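# Wheel cart through self-closing door into yellow bay

## Task

Push or pull the utility cart through the self-closing door and leave it parked in the yellow bay of the far room, all four of its wheels inside the taped outline and none touching the tape. The case of copy paper must sit in the cart's top tray and must not overhang any of the tray's edges. When finished, the door must be closed. Either robot or both may be used. The task fails if any robot tips over or ends up leaning.

## Robot and tools

Robots: r1 and r2, identical Hello Robot Stretch 4 units. Each has an omni-wheel base, a vertical mast with a lift, and one arm that telescopes forward and ends in a wrist (yaw, pitch, roll) and a two-finger gripper. Height is about 1.6 m. The base edge lies within 0.23 m of the base origin.

Frames and units: lengths are metres, angles radians. The base frame sits on the floor under the base centre: x forward, y left, z up. hand_pose is reported in this frame, as a point between the open fingertips, and may be somewhat wrong. The odometry frame is where the base frame was when the scene began. base_odometry only integrates wheel rotation, so slip shows up as travel; heading runs -3.142 to 3.142, positive to the left. Each robot reports in its own frames, so the two robots' relative placement can only be judged from images, lidar_m and wrist_depth_mm.

move: keys r1, r2, cameras, blocking. blocking must always be false, or the call is refused. r1 and r2 are separate objects, one per robot; an omitted robot receives nothing new. Inside a robot's object:
- base: a relative offset from where that robot last reported itself (or from its current spot if it was still moving). translate_m, -2 to 2, forward positive; strafe_m, -2 to 2, left positive; rotate_rad, -3.2 to 3.2, counter-clockwise (left) positive. translate_m and strafe_m may be combined into one straight diagonal run with no turning; rotate_rad goes alone.
- joints: absolute targets, not offsets. lift_m 0 to 1.2 (±0.004); arm_m 0 to 0.55 extension (±0.004); wrist_yaw_rad -1.134 to 4.276 (0 points ahead, positive turns left, 3.14 folded back, beyond 3.4 the arm may obstruct); wrist_pitch_rad -1.117 to 4.259 (0 level, 1.57 pointing down); wrist_roll_rad -1.117 to 4.259 (positive is clockwise seen from behind the gripper); gripper_m -0.038 to 0.141, the fingertip gap, with a fixed bias up to 0.015 (at -0.02 or less the fingers squeeze each other). Wrist tolerances are ±0.02, gripper ±0.004. Joint targets past a limit get clipped and reported; other bad values are refused; unknown keys make the call invalid.
- pace: slow, default, fast or max. Base: 0.1/0.3/0.4/0.6 m/s and 1/2/3/4 rad/s. Lift: 0.15/0.3/0.4/0.5 m/s. Arm: 0.1/0.4/0.6/0.7 m/s. Wrist always 1.82 rad/s. A lift above 0.2 caps base speed, falling to 0.3 m/s and 1 rad/s at 1.2.
- speeds: per-joint top speed replacing pace (lift, arm, wrist joints; not the gripper), up to the max value.
- contact_limits: 0 to 1, default 0.5, for arm_m, lift_m, translate_m, strafe_m, rotate_rad; list each only alongside its own command. A base limit stays in force until a later action names base. Even at 0 the arm needs a firm shove (roughly 15 to 40 N) to halt; for a gentle press use 0 and a target a few mm beyond contact. When lifting a load keep lift_m's limit at 0.15 or more for 1 kg, 0.3 or more for 2 kg.
- end_of_arm: "enable_torque", sent by itself, re-powers wrist or gripper motors that cut out.
Motions in one action begin together. A new move only overrides the targets it names; everything else keeps going. Moves time out after 14 s; no action may exceed 15 s.

wait: seconds 0 to 10; returns early once a commanded moving robot settles. wait with 0 shows the "earlier move" line. stop: brakes everything still moving, also re-brakes wheels left slack; braked joints hold and may keep pressing. zoom_image: camera plus region [x0, y0, x1, y1] in pixels from the top-left, at most 504 by 504, only for cameras in the latest images. finished_scene: scene, the current scene number; irreversible, and the goal must stay satisfied with no robot help. Cameras: r1_/r2_ head_camera, head_left_camera, head_right_camera, wrist_camera, or "all" (default); [] gives none.

Results: the "move" line gives each moved robot "done" or its worst status. "pictures" lists image order; frames can lag the state slightly. Robots under "as last shown" were not commanded and repeat old values. Statuses: moving, done (for the base, wheels turned the full amount even if slipping), off_target, contact_stop (blocked joint goes slack), time_out (target dropped), limit_stop_at_own_body, limit_stop_at_tilt (lean over 6 degrees; lift, arm and wheels go slack), torque_fault. Any uncommanded stop, or a refused call, cancels the rest of that reply's move/wait/finished_scene calls. on_its_own describes what happened without a command; "held at" is a target. lidar_m: 12 distances in 30-degree sectors, first straight ahead, counter-clockwise (4th left, 7th behind, 10th right); "-" is nothing seen or closer than 0.25 m; it sees the other robot but misses glass and thin legs. wrist_depth_mm: 7x7 grid of depths, 100 to 2000 mm, from top-left. base_tilt in degrees (forward, right positive, ~3 degree bias). If turned_by_wheels and turned_by_imu differ by over about 0.1 rad in one move, the base hit or slid. motor_effort in percent (peak in brackets); servo_current in mA.

Gripping: command a gap more than 0.015 below the object width; about 0.06 below resists a pull; -0.02 or lower to close behind a handle. Neither reading nor "done" proves a grasp; look for a servo_current rise.

Avoid: robots pressing each other, including a gripper squeezing the other robot's fingers, or a base driving on once touching the other robot. Two robots given the same distance may differ by up to 3 cm per metre, which strains a shared load. Tipping risk rises with over 1 kg held and arm_m above 0.2 while moving, with fast paces, and with hard pulls from a high gripper. Self-collision: gripper over the base with low lift, wrist tilted up and rolled, or yaw plus pitch below about -1.1. Also avoid drops, slams, releasing moving items, and hard hits. The world keeps running while you think, and loose objects may get nudged occasionally.

Each tool is called after "Request:" in YAML: its name, and indented under it one key for each argument.

## Session

Request:
wait:
  seconds: 0

Scene clock: 0.00 s.
r1.base_odometry: x=+0.000 y=+0.000 heading=+0.000
r1.turned_by_wheels: +0.000
r1.turned_by_imu: +0.000
r1.base_tilt: forward=-1.6 right=+1.3
r1.lidar_m: 1.92 2.25 3.81 1.93 0.97 0.84 0.83 0.93 0.77 0.76 0.93 1.59
r1.base_status: not commanded
r1.joint_positions: lift_m=+0.127 arm_m=+0.000 wrist_yaw_rad=+3.089 wrist_pitch_rad=+0.002 wrist_roll_rad=+0.000 gripper_m=+0.056
r1.joint_status: not commanded
r1.measured_speeds: all 0
r1.motor_effort: lift_m=+20 arm_m=-4 wheel_0=+0 wheel_1=+1 wheel_2=+1
r1.servo_current: wrist_yaw_rad=39 wrist_pitch_rad=46 wrist_roll_rad=65 gripper_m=39
r1.hand_pose: x=-0.1125 y=+0.1024 z=+0.3046 quat_wxyz=(+0.026, -0.001, +0.000, +1.000) (m; r1's base frame)
r1.wrist_depth_mm: 137 138 - - - - - / 113 139 - - - - - / 117 140 224 - - - - / 137 161 - - - - - / - - - - - - - / - - 191 - 187 - - / 842 759 750 788 788 732 768
r2.base_odometry: x=+0.000 y=+0.000 heading=+0.000
r2.turned_by_wheels: +0.000
r2.turned_by_imu: +0.000
r2.base_tilt: forward=-0.6 right=+0.1
r2.lidar_m: 2.02 1.45 1.40 1.49 2.01 2.22 2.34 3.17 1.60 3.62 2.59 2.46
r2.base_status: not commanded
r2.joint_positions: lift_m=+0.295 arm_m=+0.000 wrist_yaw_rad=+3.133 wrist_pitch_rad=+0.002 wrist_roll_rad=+0.000 gripper_m=+0.056
r2.joint_status: not commanded
r2.measured_speeds: all 0
r2.motor_effort: lift_m=+18 arm_m=-4 wheel_0=+0 wheel_1=-1 wheel_2=+0
r2.servo_current: wrist_yaw_rad=46 wrist_pitch_rad=39 wrist_roll_rad=46 gripper_m=59
r2.hand_pose: x=-0.1167 y=+0.0898 z=+0.4727 quat_wxyz=(+0.004, -0.001, +0.000, +1.000) (m; r2's base frame)
r2.wrist_depth_mm: - 140 - - - - - / - 126 150 - - - - / - 130 185 - - - - / 144 143 272 - - - - / 229 - - - - - - / 226 1576 196 1576 190 1618 1464 / 226 1060 1138 - - 1025 1060
pictures: r1_head_camera, r1_head_left_camera, r1_head_right_camera, r1_wrist_camera, r2_head_camera, r2_head_left_camera, r2_head_right_camera, r2_wrist_camera
Images, in order (width x height): r1_head_camera 420x560, r1_head_left_camera 420x672, r1_head_right_camera 420x672, r1_wrist_camera 616x392, r2_head_camera 420x560, r2_head_left_camera 420x672, r2_head_right_camera 420x672, r2_wrist_camera 616x392.

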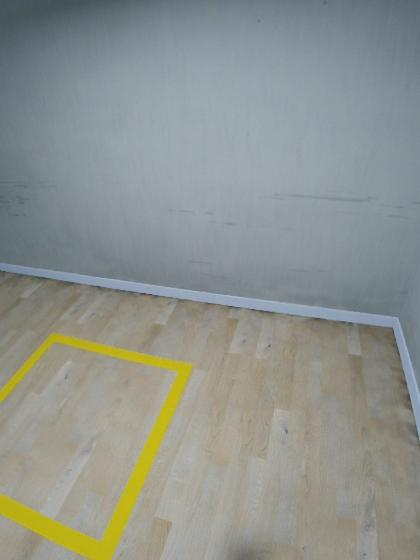

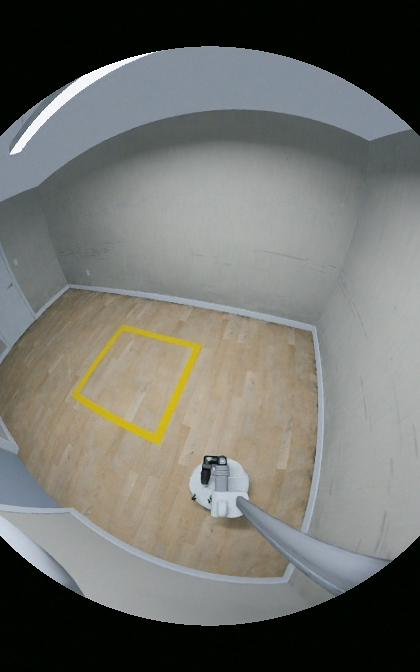

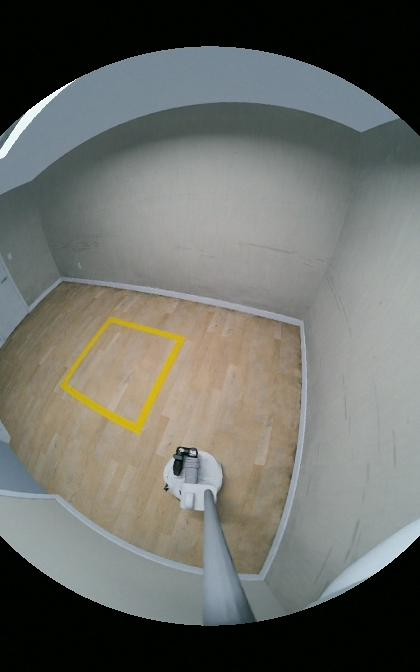

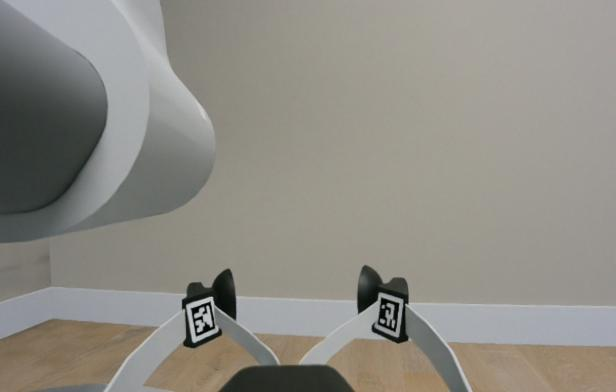

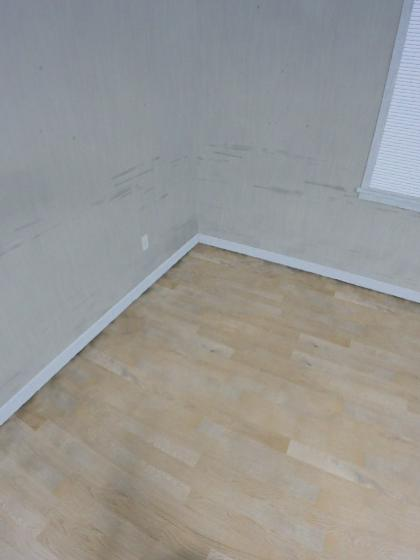

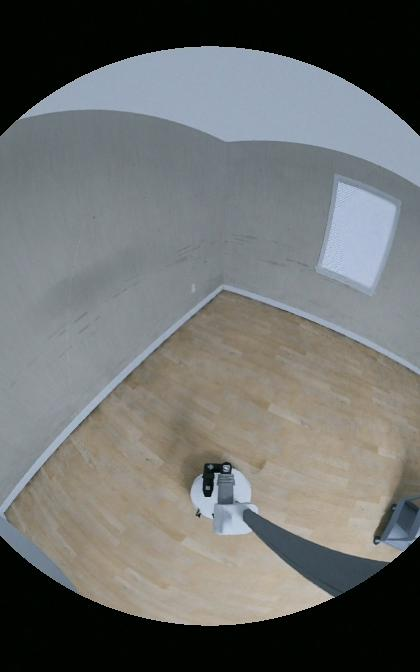

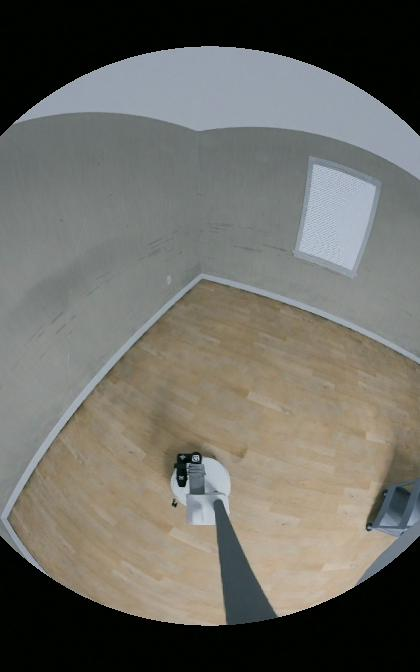

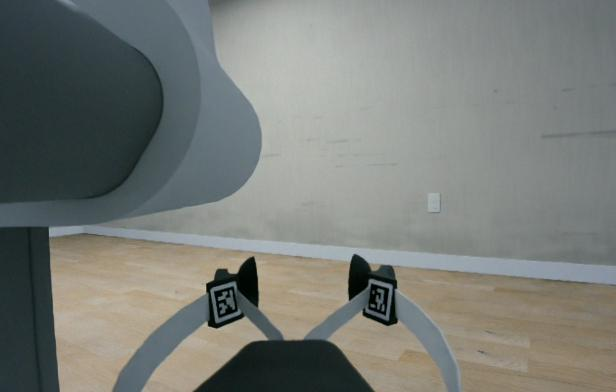

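Request:
move:
  blocking: false
  r1: {"base":{"rotate_rad":1.2}}
  r2: {"base":{"rotate_rad":-1.5}}
  cameras: []

Request:
wait:
  seconds: 2.5
  cameras: []

Request:
wait:
  seconds: 0.5

Scene clock: 4.27 s.
move: r1 moving; r2 moving
r1.base_odometry: x=+0.000 y=+0.000 heading=+0.252
r1.turned_by_wheels: +0.252
r1.turned_by_imu: +0.252
r1.base_tilt: forward=-1.6 right=+1.2
r1.lidar_m: 1.98 2.71 3.66 1.25 0.89 0.80 0.87 0.80 0.77 0.82 1.11 1.92
r1.base_status: rotate_rad moving
r1.joint_positions: lift_m=+0.127 arm_m=+0.000 wrist_yaw_rad=+3.089 wrist_pitch_rad=+0.002 wrist_roll_rad=+0.000 gripper_m=+0.056
r1.joint_status: not commanded
r1.measured_speeds: translate_m=-0.001 strafe_m=-0.001 rotate_rad=+0.980 lift_m=+0.000 arm_m=+0.000 wrist_yaw_rad=+0.000 wrist_pitch_rad=+0.000 wrist_roll_rad=+0.000
r1.motor_effort: lift_m=+20(20) arm_m=-4(4) wheel_0=-8(9) wheel_1=-6(9) wheel_2=-7(7)
r1.servo_current: wrist_yaw_rad=59(59) wrist_pitch_rad=39(46) wrist_roll_rad=46(59) gripper_m=39(39)
r1.hand_pose: x=-0.1125 y=+0.1024 z=+0.3046 quat_wxyz=(+0.026, -0.001, +0.000, +1.000) (m; r1's base frame)
r1.wrist_depth_mm: 136 138 - - - - - / 113 139 - - - - - / 114 140 226 - - - - / 137 160 - - - - - / - - - - - - - / - 1060 190 - 187 - - / 778 750 750 798 750 699 732
r2.base_odometry: x=+0.000 y=+0.000 heading=-0.252
r2.turned_by_wheels: -0.252
r2.turned_by_imu: -0.244
r2.base_tilt: forward=-0.7 right=+0.1
r2.lidar_m: 2.52 1.62 1.40 1.40 1.67 2.23 2.24 2.64 1.59 1.63 2.93 2.49
r2.base_status: rotate_rad moving
r2.joint_positions: lift_m=+0.295 arm_m=+0.000 wrist_yaw_rad=+3.133 wrist_pitch_rad=+0.002 wrist_roll_rad=+0.000 gripper_m=+0.056
r2.joint_status: not commanded
r2.measured_speeds: translate_m=+0.000 strafe_m=+0.000 rotate_rad=-0.974 lift_m=+0.000 arm_m=+0.000 wrist_yaw_rad=+0.000 wrist_pitch_rad=+0.000 wrist_roll_rad=+0.000
r2.motor_effort: lift_m=+18(18) arm_m=-4(4) wheel_0=+8(9) wheel_1=+8(10) wheel_2=+9(11)
r2.servo_current: wrist_yaw_rad=33(52) wrist_pitch_rad=39(46) wrist_roll_rad=52(52) gripper_m=39(59)
r2.hand_pose: x=-0.1167 y=+0.0898 z=+0.4727 quat_wxyz=(+0.004, -0.001, +0.000, +1.000) (m; r2's base frame)
r2.wrist_depth_mm: - 141 - - - - - / - 127 150 - - - - / - 130 184 - - - - / 144 143 272 - - - - / 229 - - - - - - / 227 1576 196 1576 190 1661 1464 / 226 1060 1138 - - 1060 1060
pictures: none
No camera images: "cameras" was empty.

Scene clock: 5.60 s.
earlier move: r1 done; r2 moving
r1.base_odometry: x=+0.000 y=+0.000 heading=+1.200
r1.turned_by_wheels: +0.948
r1.turned_by_imu: +0.953
r1.base_tilt: forward=-1.6 right=+1.3
r1.lidar_m: 3.90 1.54 0.93 0.82 0.85 0.82 0.77 0.75 1.00 1.89 1.97 2.45
r1.base_status: done
r1.joint_positions: lift_m=+0.127 arm_m=+0.000 wrist_yaw_rad=+3.089 wrist_pitch_rad=+0.002 wrist_roll_rad=+0.000 gripper_m=+0.056
r1.joint_status: not commanded
r1.measured_speeds: all 0
r1.motor_effort: lift_m=+20(20) arm_m=-4(4) wheel_0=-2(10) wheel_1=-2(9) wheel_2=+0(8)
r1.servo_current: wrist_yaw_rad=65(65) wrist_pitch_rad=39(52) wrist_roll_rad=59(65) gripper_m=39(46)
r1.hand_pose: x=-0.1125 y=+0.1024 z=+0.3046 quat_wxyz=(+0.026, -0.001, +0.000, +1.000) (m; r1's base frame)
r1.wrist_depth_mm: 136 139 - - - - - / 113 139 - - - - - / 117 139 229 - - - - / 137 162 - - - - - / - - - - - - - / - - 191 - 188 - - / 788 163 750 798 778 778 778
r2.base_odometry: x=+0.000 y=+0.000 heading=-1.499
r2.turned_by_wheels: -1.248
r2.turned_by_imu: -1.215
r2.base_tilt: forward=-0.7 right=+0.1
r2.lidar_m: 3.33 2.51 2.48 1.87 1.46 1.39 1.52 2.19 2.22 2.42 3.48 1.60
r2.base_status: rotate_rad moving
r2.joint_positions: lift_m=+0.295 arm_m=+0.000 wrist_yaw_rad=+3.133 wrist_pitch_rad=+0.002 wrist_roll_rad=+0.000 gripper_m=+0.056
r2.joint_status: not commanded
r2.measured_speeds: all 0
r2.motor_effort: lift_m=+18(18) arm_m=-4(4) wheel_0=+0(11) wheel_1=+2(11) wheel_2=+2(11)
r2.servo_current: wrist_yaw_rad=46(59) wrist_pitch_rad=33(46) wrist_roll_rad=46(52) gripper_m=46(59)
r2.hand_pose: x=-0.1167 y=+0.0898 z=+0.4727 quat_wxyz=(+0.004, -0.001, +0.000, +1.000) (m; r2's base frame)
r2.wrist_depth_mm: - 140 - - - - - / - 126 141 - - - - / - 129 184 - - - - / 144 144 265 - - - - / 230 - - - - - - / 227 1576 195 1336 190 - - / 226 1042 1138 - - 1025 1060
wait: 1.33 of 2.5 s (r1 has come to rest)
pictures: none
No camera images: "cameras" was empty.

Scene clock: 5.80 s.
earlier move: r2 done
r1.base_odometry: x=+0.000 y=+0.000 heading=+1.200
r1.turned_by_wheels: +0.000
r1.turned_by_imu: +0.000
r1.base_tilt: forward=-1.6 right=+1.3
r1.lidar_m: 3.91 1.53 0.90 0.84 0.85 0.85 0.76 0.78 0.99 1.92 1.92 2.44
r1.base_status: done
r1.joint_positions: lift_m=+0.127 arm_m=+0.000 wrist_yaw_rad=+3.089 wrist_pitch_rad=+0.002 wrist_roll_rad=+0.000 gripper_m=+0.056
r1.joint_status: not commanded
r1.measured_speeds: all 0
r1.motor_effort: lift_m=+20(20) arm_m=-4(4) wheel_0=-2(10) wheel_1=-1(9) wheel_2=+0(8)
r1.servo_current: wrist_yaw_rad=33(65) wrist_pitch_rad=33(52) wrist_roll_rad=52(65) gripper_m=39(46)
r1.hand_pose: x=-0.1125 y=+0.1024 z=+0.3046 quat_wxyz=(+0.026, -0.001, +0.000, +1.000) (m; r1's base frame)
r1.wrist_depth_mm: 136 139 - - - - - / 113 139 - - - - - / 117 140 229 - - - - / 137 161 - - - - - / - - - - - - - / - - 190 - 187 - - / 778 163 759 788 788 788 778
r2.base_odometry: x=+0.000 y=+0.000 heading=-1.499
r2.turned_by_wheels: +0.000
r2.turned_by_imu: +0.000
r2.base_tilt: forward=-0.6 right=+0.1
r2.lidar_m: 3.34 2.53 2.50 1.87 1.44 1.40 1.52 2.20 2.23 2.38 3.46 1.60
r2.base_status: done
r2.joint_positions: lift_m=+0.295 arm_m=+0.000 wrist_yaw_rad=+3.133 wrist_pitch_rad=+0.002 wrist_roll_rad=+0.000 gripper_m=+0.056
r2.joint_status: not commanded
r2.measured_speeds: all 0
r2.motor_effort: lift_m=+18(18) arm_m=-4(4) wheel_0=+3(11) wheel_1=+1(11) wheel_2=+2(11)
r2.servo_current: wrist_yaw_rad=39(59) wrist_pitch_rad=39(46) wrist_roll_rad=52(52) gripper_m=39(59)
r2.hand_pose: x=-0.1167 y=+0.0898 z=+0.4727 quat_wxyz=(+0.004, -0.001, +0.000, +1.000) (m; r2's base frame)
r2.wrist_depth_mm: - 140 - - - - - / - 126 142 - - - - / - 130 185 - - - - / 144 143 265 - - - - / 229 - - - - - - / 228 1537 196 1336 190 - - / 226 1060 1138 - - 1042 1078
wait: 0.20 of 0.5 s (r2 has come to rest)
pictures: r1_head_camera, r1_head_left_camera, r1_head_right_camera, r1_wrist_camera, r2_head_camera, r2_head_left_camera, r2_head_right_camera, r2_wrist_camera
Images, in order (width x height): r1_head_camera 420x560, r1_head_left_camera 420x672, r1_head_right_camera 420x672, r1_wrist_camera 616x392, r2_head_camera 420x560, r2_head_left_camera 420x672, r2_head_right_camera 420x672, r2_wrist_camera 616x392.

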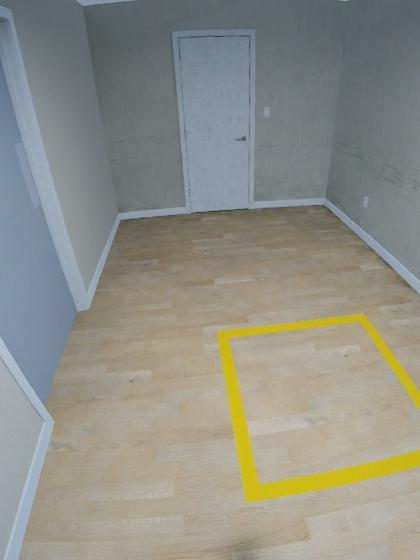

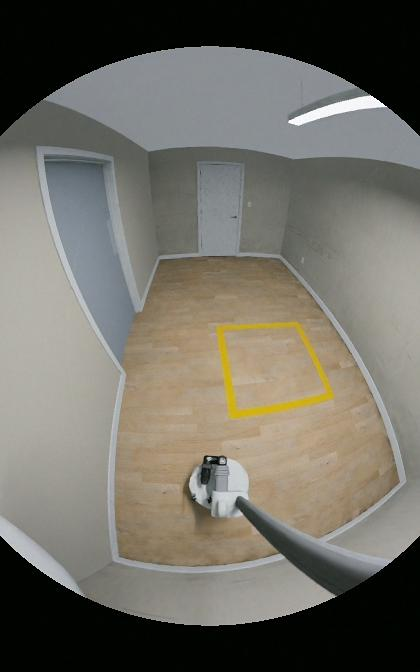

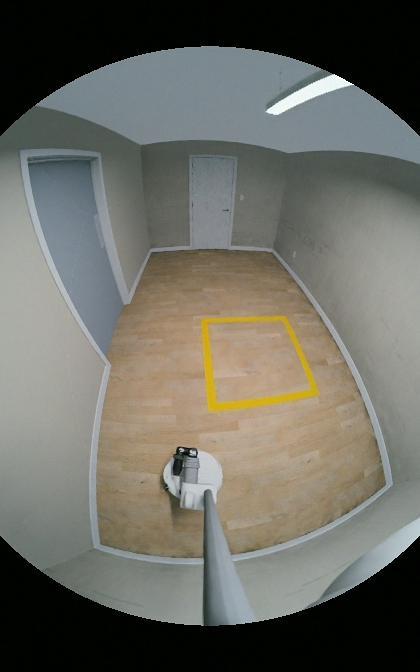

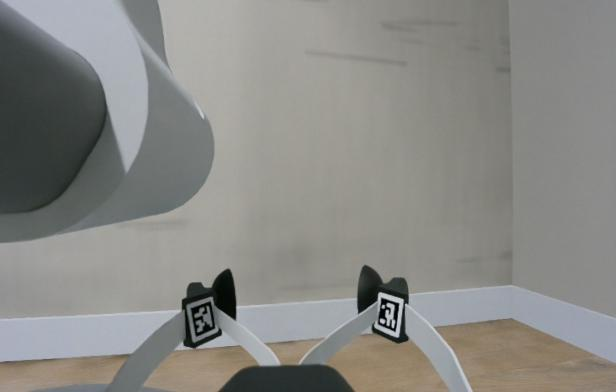

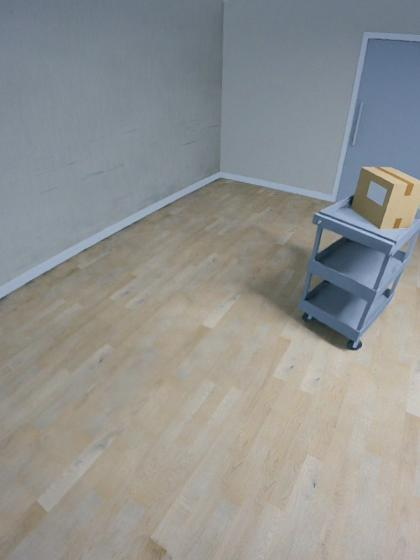

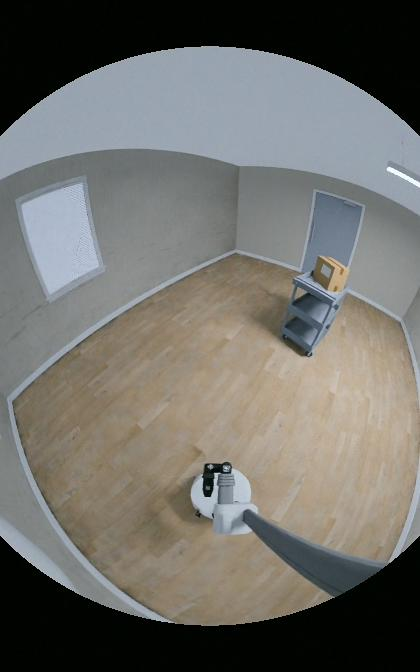

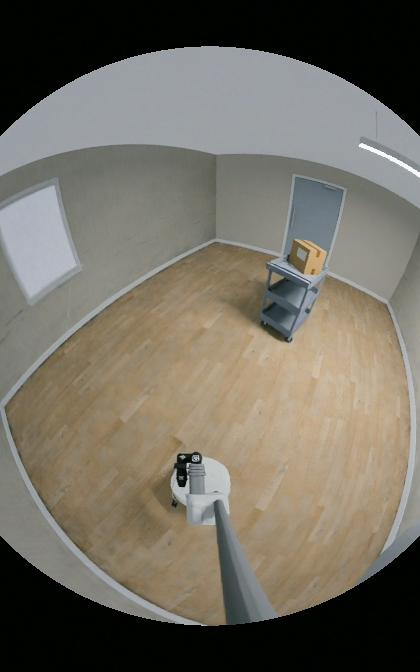

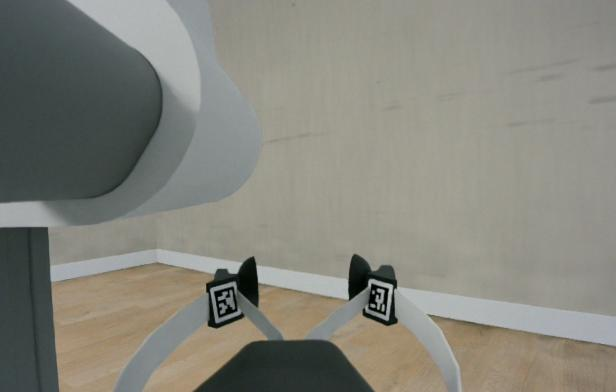

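Request:
zoom_image:
  camera: "r2_head_camera"
  region: [250, 20, 420, 360]

Request:
zoom_image:
  camera: "r1_head_left_camera"
  region: [20, 130, 180, 390]

Request:
zoom_image:
  camera: "r2_head_right_camera"
  region: [240, 160, 360, 360]

Request:
zoom_image:
  camera: "r1_head_camera"
  region: [0, 0, 120, 460]

Scaled by 1.482 from the camera's 420x560 image, which has a finer 1200x1600 frame.

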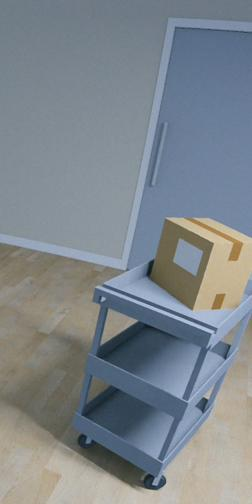

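Scaled by 1.938 from the camera's 420x672 image, which has a finer 600x960 frame.

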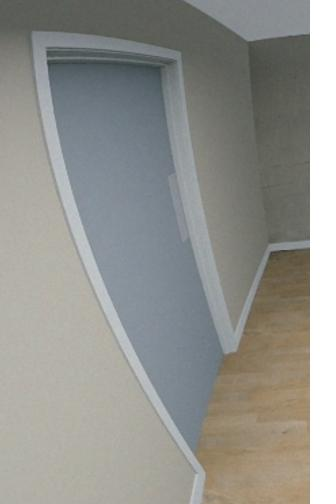

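Scaled by 2.520 from the camera's 420x672 image, which has a finer 600x960 frame.

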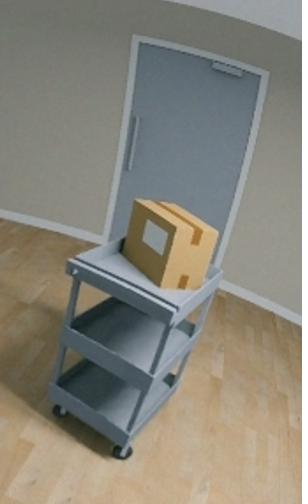

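Scaled by 1.096 from the camera's 420x560 image, which has a finer 600x800 frame.

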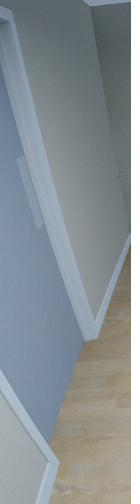

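Request:
move:
  blocking: false
  r1: {"base":{"rotate_rad":0.08}}
  r2: {"base":{"rotate_rad":-0.45}}
  cameras: []

Request:
wait:
  seconds: 1
  cameras: []

Request:
move:
  blocking: false
  r1: {"base":{"translate_m":1.5}}
  cameras: ["r2_head_camera","r2_head_right_camera"]

Scene clock: 59.30 s.
move: r1 moving; r2 moving
r1.base_odometry: x=+0.000 y=+0.000 heading=+1.280
r1.turned_by_wheels: +0.080
r1.turned_by_imu: +0.080
r1.base_tilt: forward=-1.6 right=+1.3
r1.lidar_m: 3.90 1.29 0.88 0.84 0.85 0.84 0.77 0.81 1.07 1.92 1.97 2.62
r1.base_status: rotate_rad moving
r1.joint_positions: lift_m=+0.127 arm_m=+0.000 wrist_yaw_rad=+3.089 wrist_pitch_rad=+0.002 wrist_roll_rad=+0.000 gripper_m=+0.056
r1.joint_status: not commanded
r1.measured_speeds: all 0
r1.motor_effort: lift_m=+20(20) arm_m=-4(4) wheel_0=+0(8) wheel_1=+1(6) wheel_2=+1(5)
r1.servo_current: wrist_yaw_rad=52(52) wrist_pitch_rad=46(46) wrist_roll_rad=46(65) gripper_m=46(46)
r1.hand_pose: x=-0.1125 y=+0.1024 z=+0.3046 quat_wxyz=(+0.026, -0.001, +0.000, +1.000) (m; r1's base frame)
r1.wrist_depth_mm: 136 138 - - - - - / 113 139 - - - - - / 117 139 229 - - - - / 137 162 - - - - - / - - - - - - - / - - 190 - 188 - - / 778 715 759 154 788 768 820
r2.base_odometry: x=+0.000 y=+0.000 heading=-1.750
r2.turned_by_wheels: -0.251
r2.turned_by_imu: -0.243
r2.base_tilt: forward=-0.7 right=+0.0
r2.lidar_m: 1.69 2.82 2.49 2.48 1.56 1.39 1.43 1.73 2.22 2.25 2.77 1.60
r2.base_status: rotate_rad moving
r2.joint_positions: lift_m=+0.295 arm_m=+0.000 wrist_yaw_rad=+3.133 wrist_pitch_rad=+0.002 wrist_roll_rad=+0.000 gripper_m=+0.056
r2.joint_status: not commanded
r2.measured_speeds: translate_m=+0.000 strafe_m=+0.000 rotate_rad=-0.939 lift_m=+0.000 arm_m=+0.000 wrist_yaw_rad=+0.000 wrist_pitch_rad=+0.000 wrist_roll_rad=+0.000
r2.motor_effort: lift_m=+18(18) arm_m=-4(4) wheel_0=+4(10) wheel_1=+7(9) wheel_2=+8(11)
r2.servo_current: wrist_yaw_rad=46(59) wrist_pitch_rad=46(46) wrist_roll_rad=46(59) gripper_m=52(52)
r2.hand_pose: x=-0.1167 y=+0.0898 z=+0.4727 quat_wxyz=(+0.004, -0.001, +0.000, +1.000) (m; r2's base frame)
r2.wrist_depth_mm: - 141 - - - - - / - 126 141 - - - - / - 130 184 - - - - / 144 143 207 - - - - / 230 - - - - - - / 227 1576 195 1308 191 - - / 226 1078 1118 - - 1042 1042
pictures: none
No camera images: "cameras" was empty.

Scene clock: 59.50 s.
earlier move: r1 done; r2 moving
r1.base_odometry: x=+0.000 y=+0.000 heading=+1.280
r1.turned_by_wheels: +0.000
r1.turned_by_imu: +0.000
r1.base_tilt: forward=-1.6 right=+1.3
r1.lidar_m: 3.93 1.30 0.90 0.83 0.87 0.83 0.76 0.80 1.07 1.91 1.98 2.63
r1.base_status: done
r1.joint_positions: lift_m=+0.127 arm_m=+0.000 wrist_yaw_rad=+3.089 wrist_pitch_rad=+0.002 wrist_roll_rad=+0.000 gripper_m=+0.056
r1.joint_status: not commanded
r1.measured_speeds: all 0
r1.motor_effort: lift_m=+20(20) arm_m=-4(4) wheel_0=-1(8) wheel_1=+0(6) wheel_2=+1(5)
r1.servo_current: wrist_yaw_rad=52(52) wrist_pitch_rad=39(46) wrist_roll_rad=20(65) gripper_m=46(46)
r1.hand_pose: x=-0.1125 y=+0.1024 z=+0.3046 quat_wxyz=(+0.026, -0.001, +0.000, +1.000) (m; r1's base frame)
r1.wrist_depth_mm: 136 139 - - - - - / 113 139 - - - - - / 117 140 229 - - - - / 137 161 - - - - - / - - - - - - - / - - 191 - 187 - - / 798 699 759 153 788 778 798
r2.base_odometry: x=+0.000 y=+0.000 heading=-1.889
r2.turned_by_wheels: -0.138
r2.turned_by_imu: -0.135
r2.base_tilt: forward=-0.6 right=+0.0
r2.lidar_m: 1.61 3.00 2.49 2.48 1.71 1.42 1.41 1.61 2.23 2.24 2.53 1.67
r2.base_status: rotate_rad moving
r2.joint_positions: lift_m=+0.295 arm_m=+0.000 wrist_yaw_rad=+3.133 wrist_pitch_rad=+0.002 wrist_roll_rad=+0.000 gripper_m=+0.056
r2.joint_status: not commanded
r2.measured_speeds: translate_m=+0.000 strafe_m=+0.001 rotate_rad=-0.524 lift_m=+0.000 arm_m=+0.000 wrist_yaw_rad=+0.000 wrist_pitch_rad=+0.000 wrist_roll_rad=+0.000
r2.motor_effort: lift_m=+18(18) arm_m=-4(4) wheel_0=+5(10) wheel_1=+4(9) wheel_2=+5(11)
r2.servo_current: wrist_yaw_rad=59(59) wrist_pitch_rad=39(46) wrist_roll_rad=46(59) gripper_m=46(52)
r2.hand_pose: x=-0.1167 y=+0.0898 z=+0.4727 quat_wxyz=(+0.004, -0.001, +0.000, +1.000) (m; r2's base frame)
r2.wrist_depth_mm: - 140 - - - - - / - 126 142 - - - - / - 130 185 - - - - / 144 143 208 - - - - / 220 - - - - - - / 228 1576 193 171 190 - - / 226 1060 1160 - - 1042 1060
wait: 0.20 of 1 s (r1 has come to rest)
pictures: none
No camera images: "cameras" was empty.

Scene clock: 60.00 s.
earlier move: r2 moving
move: r1 moving
r1.base_odometry: x=+0.009 y=+0.030 heading=+1.280
r1.turned_by_wheels: +0.000
r1.turned_by_imu: +0.000
r1.base_tilt: forward=-1.6 right=+1.3
r1.lidar_m: 3.88 1.27 0.91 0.82 0.88 0.85 0.81 0.83 1.13 1.93 1.97 2.62
r1.base_status: translate_m moving
r1.joint_positions: lift_m=+0.127 arm_m=+0.000 wrist_yaw_rad=+3.089 wrist_pitch_rad=+0.002 wrist_roll_rad=+0.000 gripper_m=+0.056
r1.joint_status: not commanded
r1.measured_speeds: translate_m=+0.122 strafe_m=+0.001 rotate_rad=+0.000 lift_m=+0.000 arm_m=+0.000 wrist_yaw_rad=+0.000 wrist_pitch_rad=+0.000 wrist_roll_rad=+0.000
r1.motor_effort: lift_m=+20(20) arm_m=-4(4) wheel_0=+6(7) wheel_1=+6(6) wheel_2=-7(9)
r1.servo_current: wrist_yaw_rad=59(65) wrist_pitch_rad=46(52) wrist_roll_rad=33(59) gripper_m=39(46)
r1.hand_pose: x=-0.1125 y=+0.1024 z=+0.3046 quat_wxyz=(+0.026, -0.001, +0.000, +1.000) (m; r1's base frame)
r1.wrist_depth_mm: 136 138 - - - - - / 113 139 - - - - - / 117 139 224 - - - - / 137 162 - - - - - / - - - - - - - / - - 190 - 187 - - / 798 750 759 798 798 778 820
r2.base_odometry: x=+0.000 y=+0.000 heading=-1.949
r2.turned_by_wheels: -0.060
r2.turned_by_imu: -0.058
r2.base_tilt: forward=-0.7 right=+0.1
r2.lidar_m: 1.61 3.13 2.50 2.48 1.76 1.44 1.40 1.55 2.24 2.22 2.47 2.28
r2.base_status: rotate_rad moving
r2.joint_positions: lift_m=+0.295 arm_m=+0.000 wrist_yaw_rad=+3.133 wrist_pitch_rad=+0.002 wrist_roll_rad=+0.000 gripper_m=+0.056
r2.joint_status: not commanded
r2.measured_speeds: all 0
r2.motor_effort: lift_m=+18(18) arm_m=-4(4) wheel_0=+5(5) wheel_1=+3(4) wheel_2=+4(5)
r2.servo_current: wrist_yaw_rad=52(59) wrist_pitch_rad=39(46) wrist_roll_rad=46(52) gripper_m=46(52)
r2.hand_pose: x=-0.1167 y=+0.0898 z=+0.4727 quat_wxyz=(+0.004, -0.001, +0.000, +1.000) (m; r2's base frame)
r2.wrist_depth_mm: - 141 - - - - - / - 127 141 - - - - / - 130 185 - - - - / 144 143 207 - - - - / 220 - - - - - - / 220 1464 192 171 190 - 1308 / 227 1078 1138 - - 1042 1060
pictures: r2_head_camera, r2_head_right_camera
Images, in order (width x height): r2_head_camera 420x560, r2_head_right_camera 420x672.

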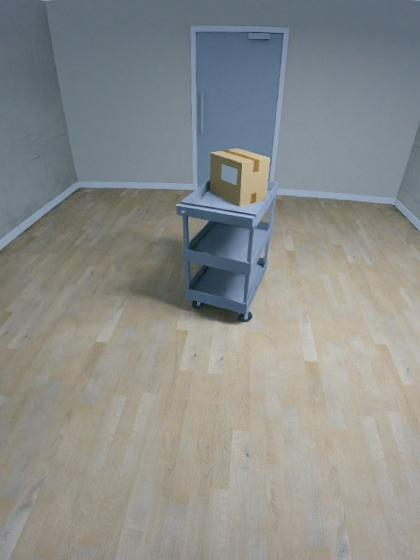

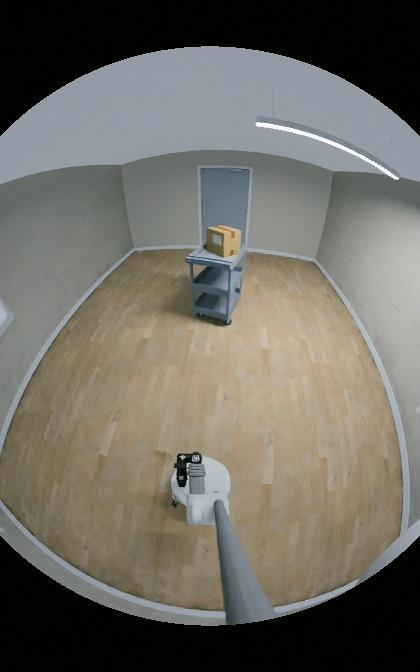

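Request:
zoom_image:
  camera: "r2_head_camera"
  region: [150, 120, 310, 340]

Request:
wait:
  seconds: 3
  cameras: ["r1_head_camera","r1_head_left_camera"]

Scaled by 2.291 from the camera's 420x560 image, which has a finer 1200x1600 frame.

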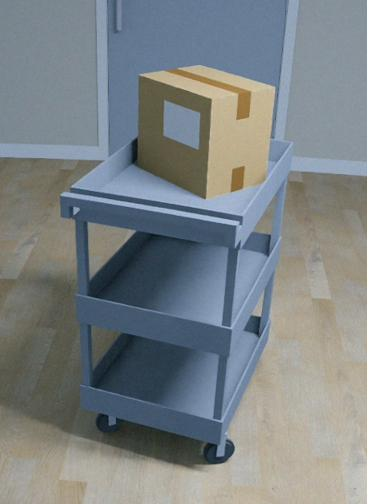

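Scene clock: 63.63 s.
earlier move: r1 moving; r2 done
r1.base_odometry: x=+0.304 y=+1.016 heading=+1.280
r1.turned_by_wheels: +0.000
r1.turned_by_imu: +0.000
r1.base_tilt: forward=-1.6 right=+1.3
r1.lidar_m: 2.85 1.36 1.05 0.87 0.92 1.22 1.83 1.90 2.02 1.87 1.94 2.56
r1.base_status: translate_m moving
r1.joint_positions: lift_m=+0.127 arm_m=+0.000 wrist_yaw_rad=+3.089 wrist_pitch_rad=+0.002 wrist_roll_rad=+0.000 gripper_m=+0.056
r1.joint_status: not commanded
r1.measured_speeds: translate_m=+0.300 strafe_m=+0.000 rotate_rad=+0.003 lift_m=+0.000 arm_m=+0.000 wrist_yaw_rad=+0.000 wrist_pitch_rad=+0.000 wrist_roll_rad=+0.000
r1.motor_effort: lift_m=+20(20) arm_m=-4(4) wheel_0=+3(9) wheel_1=+4(7) wheel_2=-6(11)
r1.servo_current: wrist_yaw_rad=65(72) wrist_pitch_rad=39(52) wrist_roll_rad=59(65) gripper_m=46(52)
r1.hand_pose: x=-0.1125 y=+0.1024 z=+0.3046 quat_wxyz=(+0.026, -0.001, +0.000, +1.000) (m; r1's base frame)
r1.wrist_depth_mm: 136 138 - - - - - / 112 139 - - - - - / 116 139 220 - - - - / 137 158 - - - - - / 1618 - - 1921 - - - / 1205 1182 193 1182 188 1160 946 / 842 759 750 798 788 778 809
r2.base_odometry: x=+0.000 y=+0.000 heading=-1.949
r2.turned_by_wheels: +0.000
r2.turned_by_imu: +0.001
r2.base_tilt: forward=-0.7 right=+0.0
r2.lidar_m: 1.63 3.13 2.52 2.47 1.78 1.43 1.42 1.56 2.24 2.22 2.44 2.27
r2.base_status: done
r2.joint_positions: lift_m=+0.295 arm_m=+0.000 wrist_yaw_rad=+3.133 wrist_pitch_rad=+0.002 wrist_roll_rad=+0.000 gripper_m=+0.056
r2.joint_status: not commanded
r2.measured_speeds: all 0
r2.motor_effort: lift_m=+18(18) arm_m=-4(4) wheel_0=+4(5) wheel_1=+2(4) wheel_2=+3(5)
r2.servo_current: wrist_yaw_rad=46(65) wrist_pitch_rad=46(46) wrist_roll_rad=33(59) gripper_m=46(52)
r2.hand_pose: x=-0.1167 y=+0.0898 z=+0.4727 quat_wxyz=(+0.004, -0.001, +0.000, +1.000) (m; r2's base frame)
r2.wrist_depth_mm: - 141 - - - - - / - 126 142 - - - - / - 129 185 - - - - / 144 143 207 - - - - / 220 - - - - - - / 220 1464 192 171 190 - 1308 / 226 1078 1160 - - 1042 1078
wait: 0.00 of 3 s (r2 has come to rest)
pictures: r1_head_camera, r1_head_left_camera
Images, in order (width x height): r1_head_camera 420x560, r1_head_left_camera 420x672.

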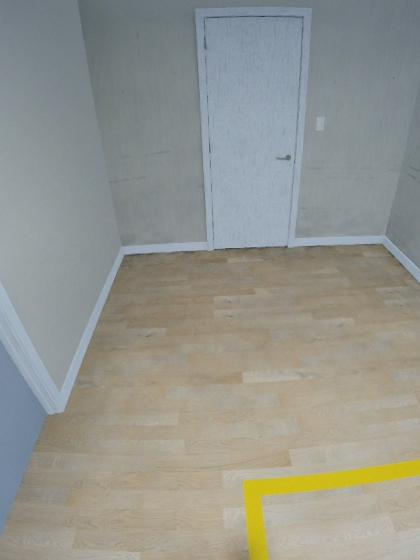

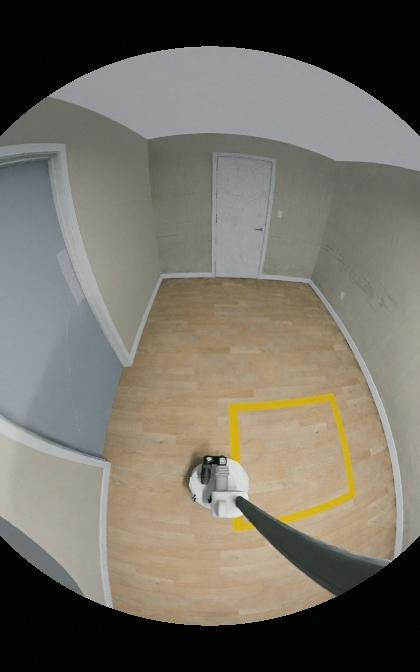

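Request:
wait:
  seconds: 3
  cameras: []

Request:
move:
  blocking: false
  r1: {"base":{"rotate_rad":1.571}}
  r2: {"base":{"translate_m":0.55}}
  cameras: []

Request:
wait:
  seconds: 3
  cameras: []

Request:
wait:
  seconds: 2
  cameras: ["r1_head_camera","r1_head_left_camera","r2_head_camera","r2_head_right_camera"]

Scene clock: 80.00 s.
earlier move: r1 done
r1.base_odometry: x=+0.430 y=+1.437 heading=+1.280
r1.turned_by_wheels: +0.000
r1.turned_by_imu: +0.000
r1.base_tilt: forward=-1.6 right=+1.3
r1.lidar_m: 2.41 1.40 1.06 0.98 1.01 1.26 2.27 2.36 1.99 1.83 1.93 2.54
r1.base_status: done
r1.joint_positions: lift_m=+0.127 arm_m=+0.000 wrist_yaw_rad=+3.089 wrist_pitch_rad=+0.002 wrist_roll_rad=+0.000 gripper_m=+0.056
r1.joint_status: not commanded
r1.measured_speeds: all 0
r1.motor_effort: lift_m=+20(20) arm_m=-4(4) wheel_0=+2(9) wheel_1=+0(7) wheel_2=+0(11)
r1.servo_current: wrist_yaw_rad=39(72) wrist_pitch_rad=46(52) wrist_roll_rad=59(78) gripper_m=39(52)
r1.hand_pose: x=-0.1125 y=+0.1024 z=+0.3046 quat_wxyz=(+0.026, -0.001, +0.000, +1.000) (m; r1's base frame)
r1.wrist_depth_mm: 136 139 - - - - - / 113 139 - - - - - / 118 140 273 - - - - / 137 161 - - - - - / 1983 - - - - - - / 1182 1160 194 1182 187 1160 1025 / 798 750 750 798 788 788 820
r2.base_odometry: x=+0.000 y=+0.000 heading=-1.949
r2.turned_by_wheels: +0.000
r2.turned_by_imu: +0.001
r2.base_tilt: forward=-0.7 right=+0.1
r2.lidar_m: 1.63 3.12 2.52 2.47 1.77 1.43 1.42 1.58 2.23 2.22 2.44 2.25
r2.base_status: done
r2.joint_positions: lift_m=+0.295 arm_m=+0.000 wrist_yaw_rad=+3.133 wrist_pitch_rad=+0.002 wrist_roll_rad=+0.000 gripper_m=+0.056
r2.joint_status: not commanded
r2.measured_speeds: all 0
r2.motor_effort: lift_m=+18(18) arm_m=-3(4) wheel_0=+3(5) wheel_1=+2(4) wheel_2=+3(5)
r2.servo_current: wrist_yaw_rad=39(65) wrist_pitch_rad=39(46) wrist_roll_rad=39(65) gripper_m=46(59)
r2.hand_pose: x=-0.1167 y=+0.0898 z=+0.4727 quat_wxyz=(+0.004, -0.001, +0.000, +1.000) (m; r2's base frame)
r2.wrist_depth_mm: - 141 - - - - - / - 126 141 - - - - / - 130 185 - - - - / 144 143 208 - - - - / 220 - - - - - - / 219 1464 193 171 190 - 1336 / 225 1060 1138 - - 1042 1060
wait: 0.00 of 3 s (r1 has come to rest)
pictures: none
No camera images: "cameras" was empty.

Scene clock: 80.50 s.
move: r1 moving; r2 moving
r1.base_odometry: x=+0.430 y=+1.437 heading=+1.532
r1.turned_by_wheels: +0.252
r1.turned_by_imu: +0.252
r1.base_tilt: forward=-1.6 right=+1.2
r1.lidar_m: 2.09 1.10 1.00 0.98 1.04 1.70 2.26 2.26 1.89 1.85 2.08 2.44
r1.base_status: rotate_rad moving
r1.joint_positions: lift_m=+0.127 arm_m=+0.000 wrist_yaw_rad=+3.089 wrist_pitch_rad=+0.002 wrist_roll_rad=+0.000 gripper_m=+0.056
r1.joint_status: not commanded
r1.measured_speeds: translate_m=+0.001 strafe_m=-0.001 rotate_rad=+0.973 lift_m=+0.000 arm_m=+0.000 wrist_yaw_rad=+0.000 wrist_pitch_rad=+0.000 wrist_roll_rad=+0.000
r1.motor_effort: lift_m=+20(20) arm_m=-4(4) wheel_0=-10(10) wheel_1=-7(8) wheel_2=-7(7)
r1.servo_current: wrist_yaw_rad=46(59) wrist_pitch_rad=33(46) wrist_roll_rad=59(59) gripper_m=39(46)
r1.hand_pose: x=-0.1125 y=+0.1024 z=+0.3046 quat_wxyz=(+0.026, -0.001, +0.000, +1.000) (m; r1's base frame)
r1.wrist_depth_mm: 136 139 - - - - - / 113 139 - - - - - / 118 140 273 - - - - / 137 162 - - - - - / 1921 - - - - - - / 1336 1182 194 1205 187 1160 1118 / 842 741 707 798 798 778 809
r2.base_odometry: x=-0.011 y=-0.029 heading=-1.949
r2.turned_by_wheels: +0.000
r2.turned_by_imu: +0.000
r2.base_tilt: forward=-0.7 right=+0.0
r2.lidar_m: 1.57 3.13 2.51 2.47 1.77 1.45 1.44 1.56 2.26 2.24 2.49 2.20
r2.base_status: translate_m moving
r2.joint_positions: lift_m=+0.295 arm_m=+0.000 wrist_yaw_rad=+3.133 wrist_pitch_rad=+0.002 wrist_roll_rad=+0.000 gripper_m=+0.056
r2.joint_status: not commanded
r2.measured_speeds: translate_m=+0.121 strafe_m=+0.001 rotate_rad=-0.001 lift_m=+0.000 arm_m=+0.000 wrist_yaw_rad=+0.000 wrist_pitch_rad=+0.000 wrist_roll_rad=+0.000
r2.motor_effort: lift_m=+18(18) arm_m=-4(4) wheel_0=+6(10) wheel_1=+7(9) wheel_2=-11(13)
r2.servo_current: wrist_yaw_rad=46(52) wrist_pitch_rad=39(39) wrist_roll_rad=46(52) gripper_m=46(52)
r2.hand_pose: x=-0.1167 y=+0.0898 z=+0.4727 quat_wxyz=(+0.004, -0.001, +0.000, +1.000) (m; r2's base frame)
r2.wrist_depth_mm: - 141 - - - - - / - 126 142 - - - - / - 129 184 - - - - / 144 143 216 - - - - / 220 - - - - - - / 228 1430 193 1308 190 - 1336 / 226 1078 1138 - - 1060 1042
pictures: none
No camera images: "cameras" was empty.

Scene clock: 82.07 s.
earlier move: r1 done; r2 moving
r1.base_odometry: x=+0.430 y=+1.437 heading=+2.850
r1.turned_by_wheels: +1.319
r1.turned_by_imu: +1.326
r1.base_tilt: forward=-1.6 right=+1.2
r1.lidar_m: 0.98 1.00 1.25 2.25 2.32 1.99 1.85 1.92 2.54 2.46 1.43 1.07
r1.base_status: done
r1.joint_positions: lift_m=+0.127 arm_m=+0.000 wrist_yaw_rad=+3.089 wrist_pitch_rad=+0.002 wrist_roll_rad=+0.000 gripper_m=+0.056
r1.joint_status: not commanded
r1.measured_speeds: all 0
r1.motor_effort: lift_m=+20(20) arm_m=-4(4) wheel_0=-4(10) wheel_1=-2(9) wheel_2=-1(8)
r1.servo_current: wrist_yaw_rad=59(65) wrist_pitch_rad=39(52) wrist_roll_rad=39(65) gripper_m=39(46)
r1.hand_pose: x=-0.1125 y=+0.1024 z=+0.3046 quat_wxyz=(+0.026, -0.001, +0.000, +1.000) (m; r1's base frame)
r1.wrist_depth_mm: 136 139 - - - - - / 113 139 - - - - - / 118 140 229 - - - - / 137 161 - - - - - / 1661 - 1661 - - - - / 1182 1205 193 1205 187 1160 1229 / 842 750 750 798 788 778 820
r2.base_odometry: x=-0.160 y=-0.403 heading=-1.948
r2.turned_by_wheels: +0.000
r2.turned_by_imu: +0.001
r2.base_tilt: forward=-0.6 right=+0.0
r2.lidar_m: 1.18 3.06 2.45 2.42 2.32 1.83 1.84 2.05 2.31 2.29 2.54 1.24
r2.base_status: translate_m moving
r2.joint_positions: lift_m=+0.295 arm_m=+0.000 wrist_yaw_rad=+3.133 wrist_pitch_rad=+0.002 wrist_roll_rad=+0.000 gripper_m=+0.056
r2.joint_status: not commanded
r2.measured_speeds: translate_m=+0.246 strafe_m=+0.000 rotate_rad=+0.005 lift_m=+0.000 arm_m=+0.000 wrist_yaw_rad=+0.000 wrist_pitch_rad=+0.000 wrist_roll_rad=+0.000
r2.motor_effort: lift_m=+18(18) arm_m=-4(4) wheel_0=+7(11) wheel_1=+5(9) wheel_2=-5(14)
r2.servo_current: wrist_yaw_rad=59(59) wrist_pitch_rad=33(46) wrist_roll_rad=52(59) gripper_m=46(59)
r2.hand_pose: x=-0.1167 y=+0.0898 z=+0.4727 quat_wxyz=(+0.004, -0.001, +0.000, +1.000) (m; r2's base frame)
r2.wrist_depth_mm: - 141 264 - - - - / - 126 141 - - - - / - 130 183 - - - - / 144 143 271 - - - - / 229 - - - - - - / 228 1576 196 1576 190 1464 1397 / 224 1060 1160 - - 1025 1060
wait: 1.57 of 3 s (r1 has come to rest)
pictures: none
No camera images: "cameras" was empty.

Scene clock: 83.33 s.
earlier move: r2 done
r1.base_odometry: x=+0.430 y=+1.437 heading=+2.850
r1.turned_by_wheels: +0.000
r1.turned_by_imu: +0.000
r1.base_tilt: forward=-1.5 right=+1.3
r1.lidar_m: 1.00 1.01 1.28 2.27 2.31 1.97 1.85 1.90 2.52 2.45 1.42 1.06
r1.base_status: done
r1.joint_positions: lift_m=+0.127 arm_m=+0.000 wrist_yaw_rad=+3.089 wrist_pitch_rad=+0.002 wrist_roll_rad=+0.000 gripper_m=+0.056
r1.joint_status: not commanded
r1.measured_speeds: all 0
r1.motor_effort: lift_m=+20(20) arm_m=-4(4) wheel_0=-3(10) wheel_1=-2(9) wheel_2=-1(8)
r1.servo_current: wrist_yaw_rad=59(72) wrist_pitch_rad=39(52) wrist_roll_rad=52(72) gripper_m=39(46)
r1.hand_pose: x=-0.1125 y=+0.1024 z=+0.3046 quat_wxyz=(+0.026, -0.001, +0.000, +1.000) (m; r1's base frame)
r1.wrist_depth_mm: 136 138 - - - - - / 113 139 - - - - - / 118 140 229 - - - - / 137 162 - - - - - / 1708 - 1708 - - - - / 1229 1182 195 1182 188 1160 1255 / 842 741 759 809 798 768 831
r2.base_odometry: x=-0.203 y=-0.511 heading=-1.949
r2.turned_by_wheels: +0.000
r2.turned_by_imu: +0.000
r2.base_tilt: forward=-0.7 right=+0.1
r2.lidar_m: 1.09 3.02 2.45 2.41 2.44 1.99 1.96 2.16 2.32 2.32 2.53 1.08
r2.base_status: done
r2.joint_positions: lift_m=+0.295 arm_m=+0.000 wrist_yaw_rad=+3.133 wrist_pitch_rad=+0.002 wrist_roll_rad=+0.000 gripper_m=+0.056
r2.joint_status: not commanded
r2.measured_speeds: all 0
r2.motor_effort: lift_m=+18(18) arm_m=-4(4) wheel_0=+3(11) wheel_1=+2(9) wheel_2=-4(14)
r2.servo_current: wrist_yaw_rad=59(59) wrist_pitch_rad=46(46) wrist_roll_rad=39(65) gripper_m=52(59)
r2.hand_pose: x=-0.1167 y=+0.0898 z=+0.4727 quat_wxyz=(+0.004, -0.001, +0.000, +1.000) (m; r2's base frame)
r2.wrist_depth_mm: - 141 - - - - - / - 126 150 - - - - / - 129 185 - - - - / 144 144 264 - - - - / 229 - - - - - - / 227 1576 196 1576 190 1618 1464 / 226 1078 1138 - - 1025 1060
wait: 1.27 of 2 s (r2 has come to rest)
pictures: r1_head_camera, r1_head_left_camera, r2_head_camera, r2_head_right_camera
Images, in order (width x height): r1_head_camera 420x560, r1_head_left_camera 420x672, r2_head_camera 420x560, r2_head_right_camera 420x672.

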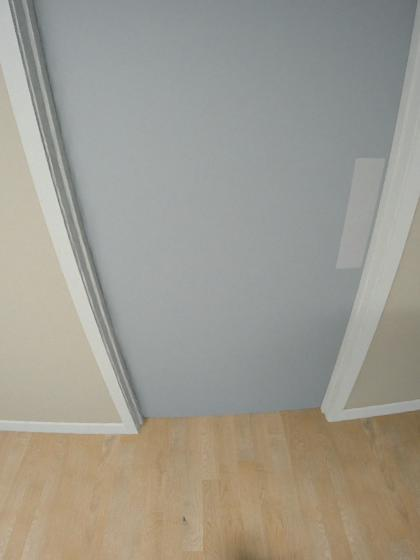

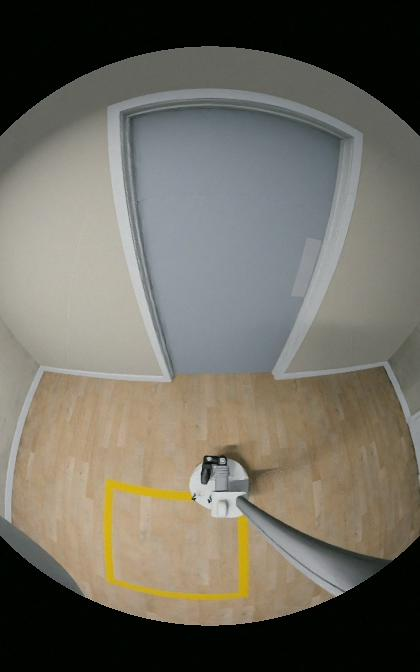

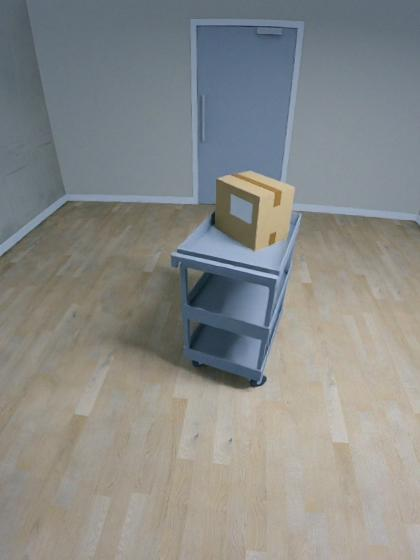

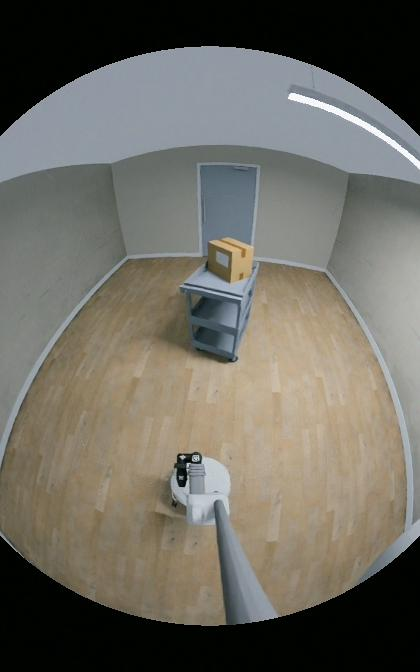

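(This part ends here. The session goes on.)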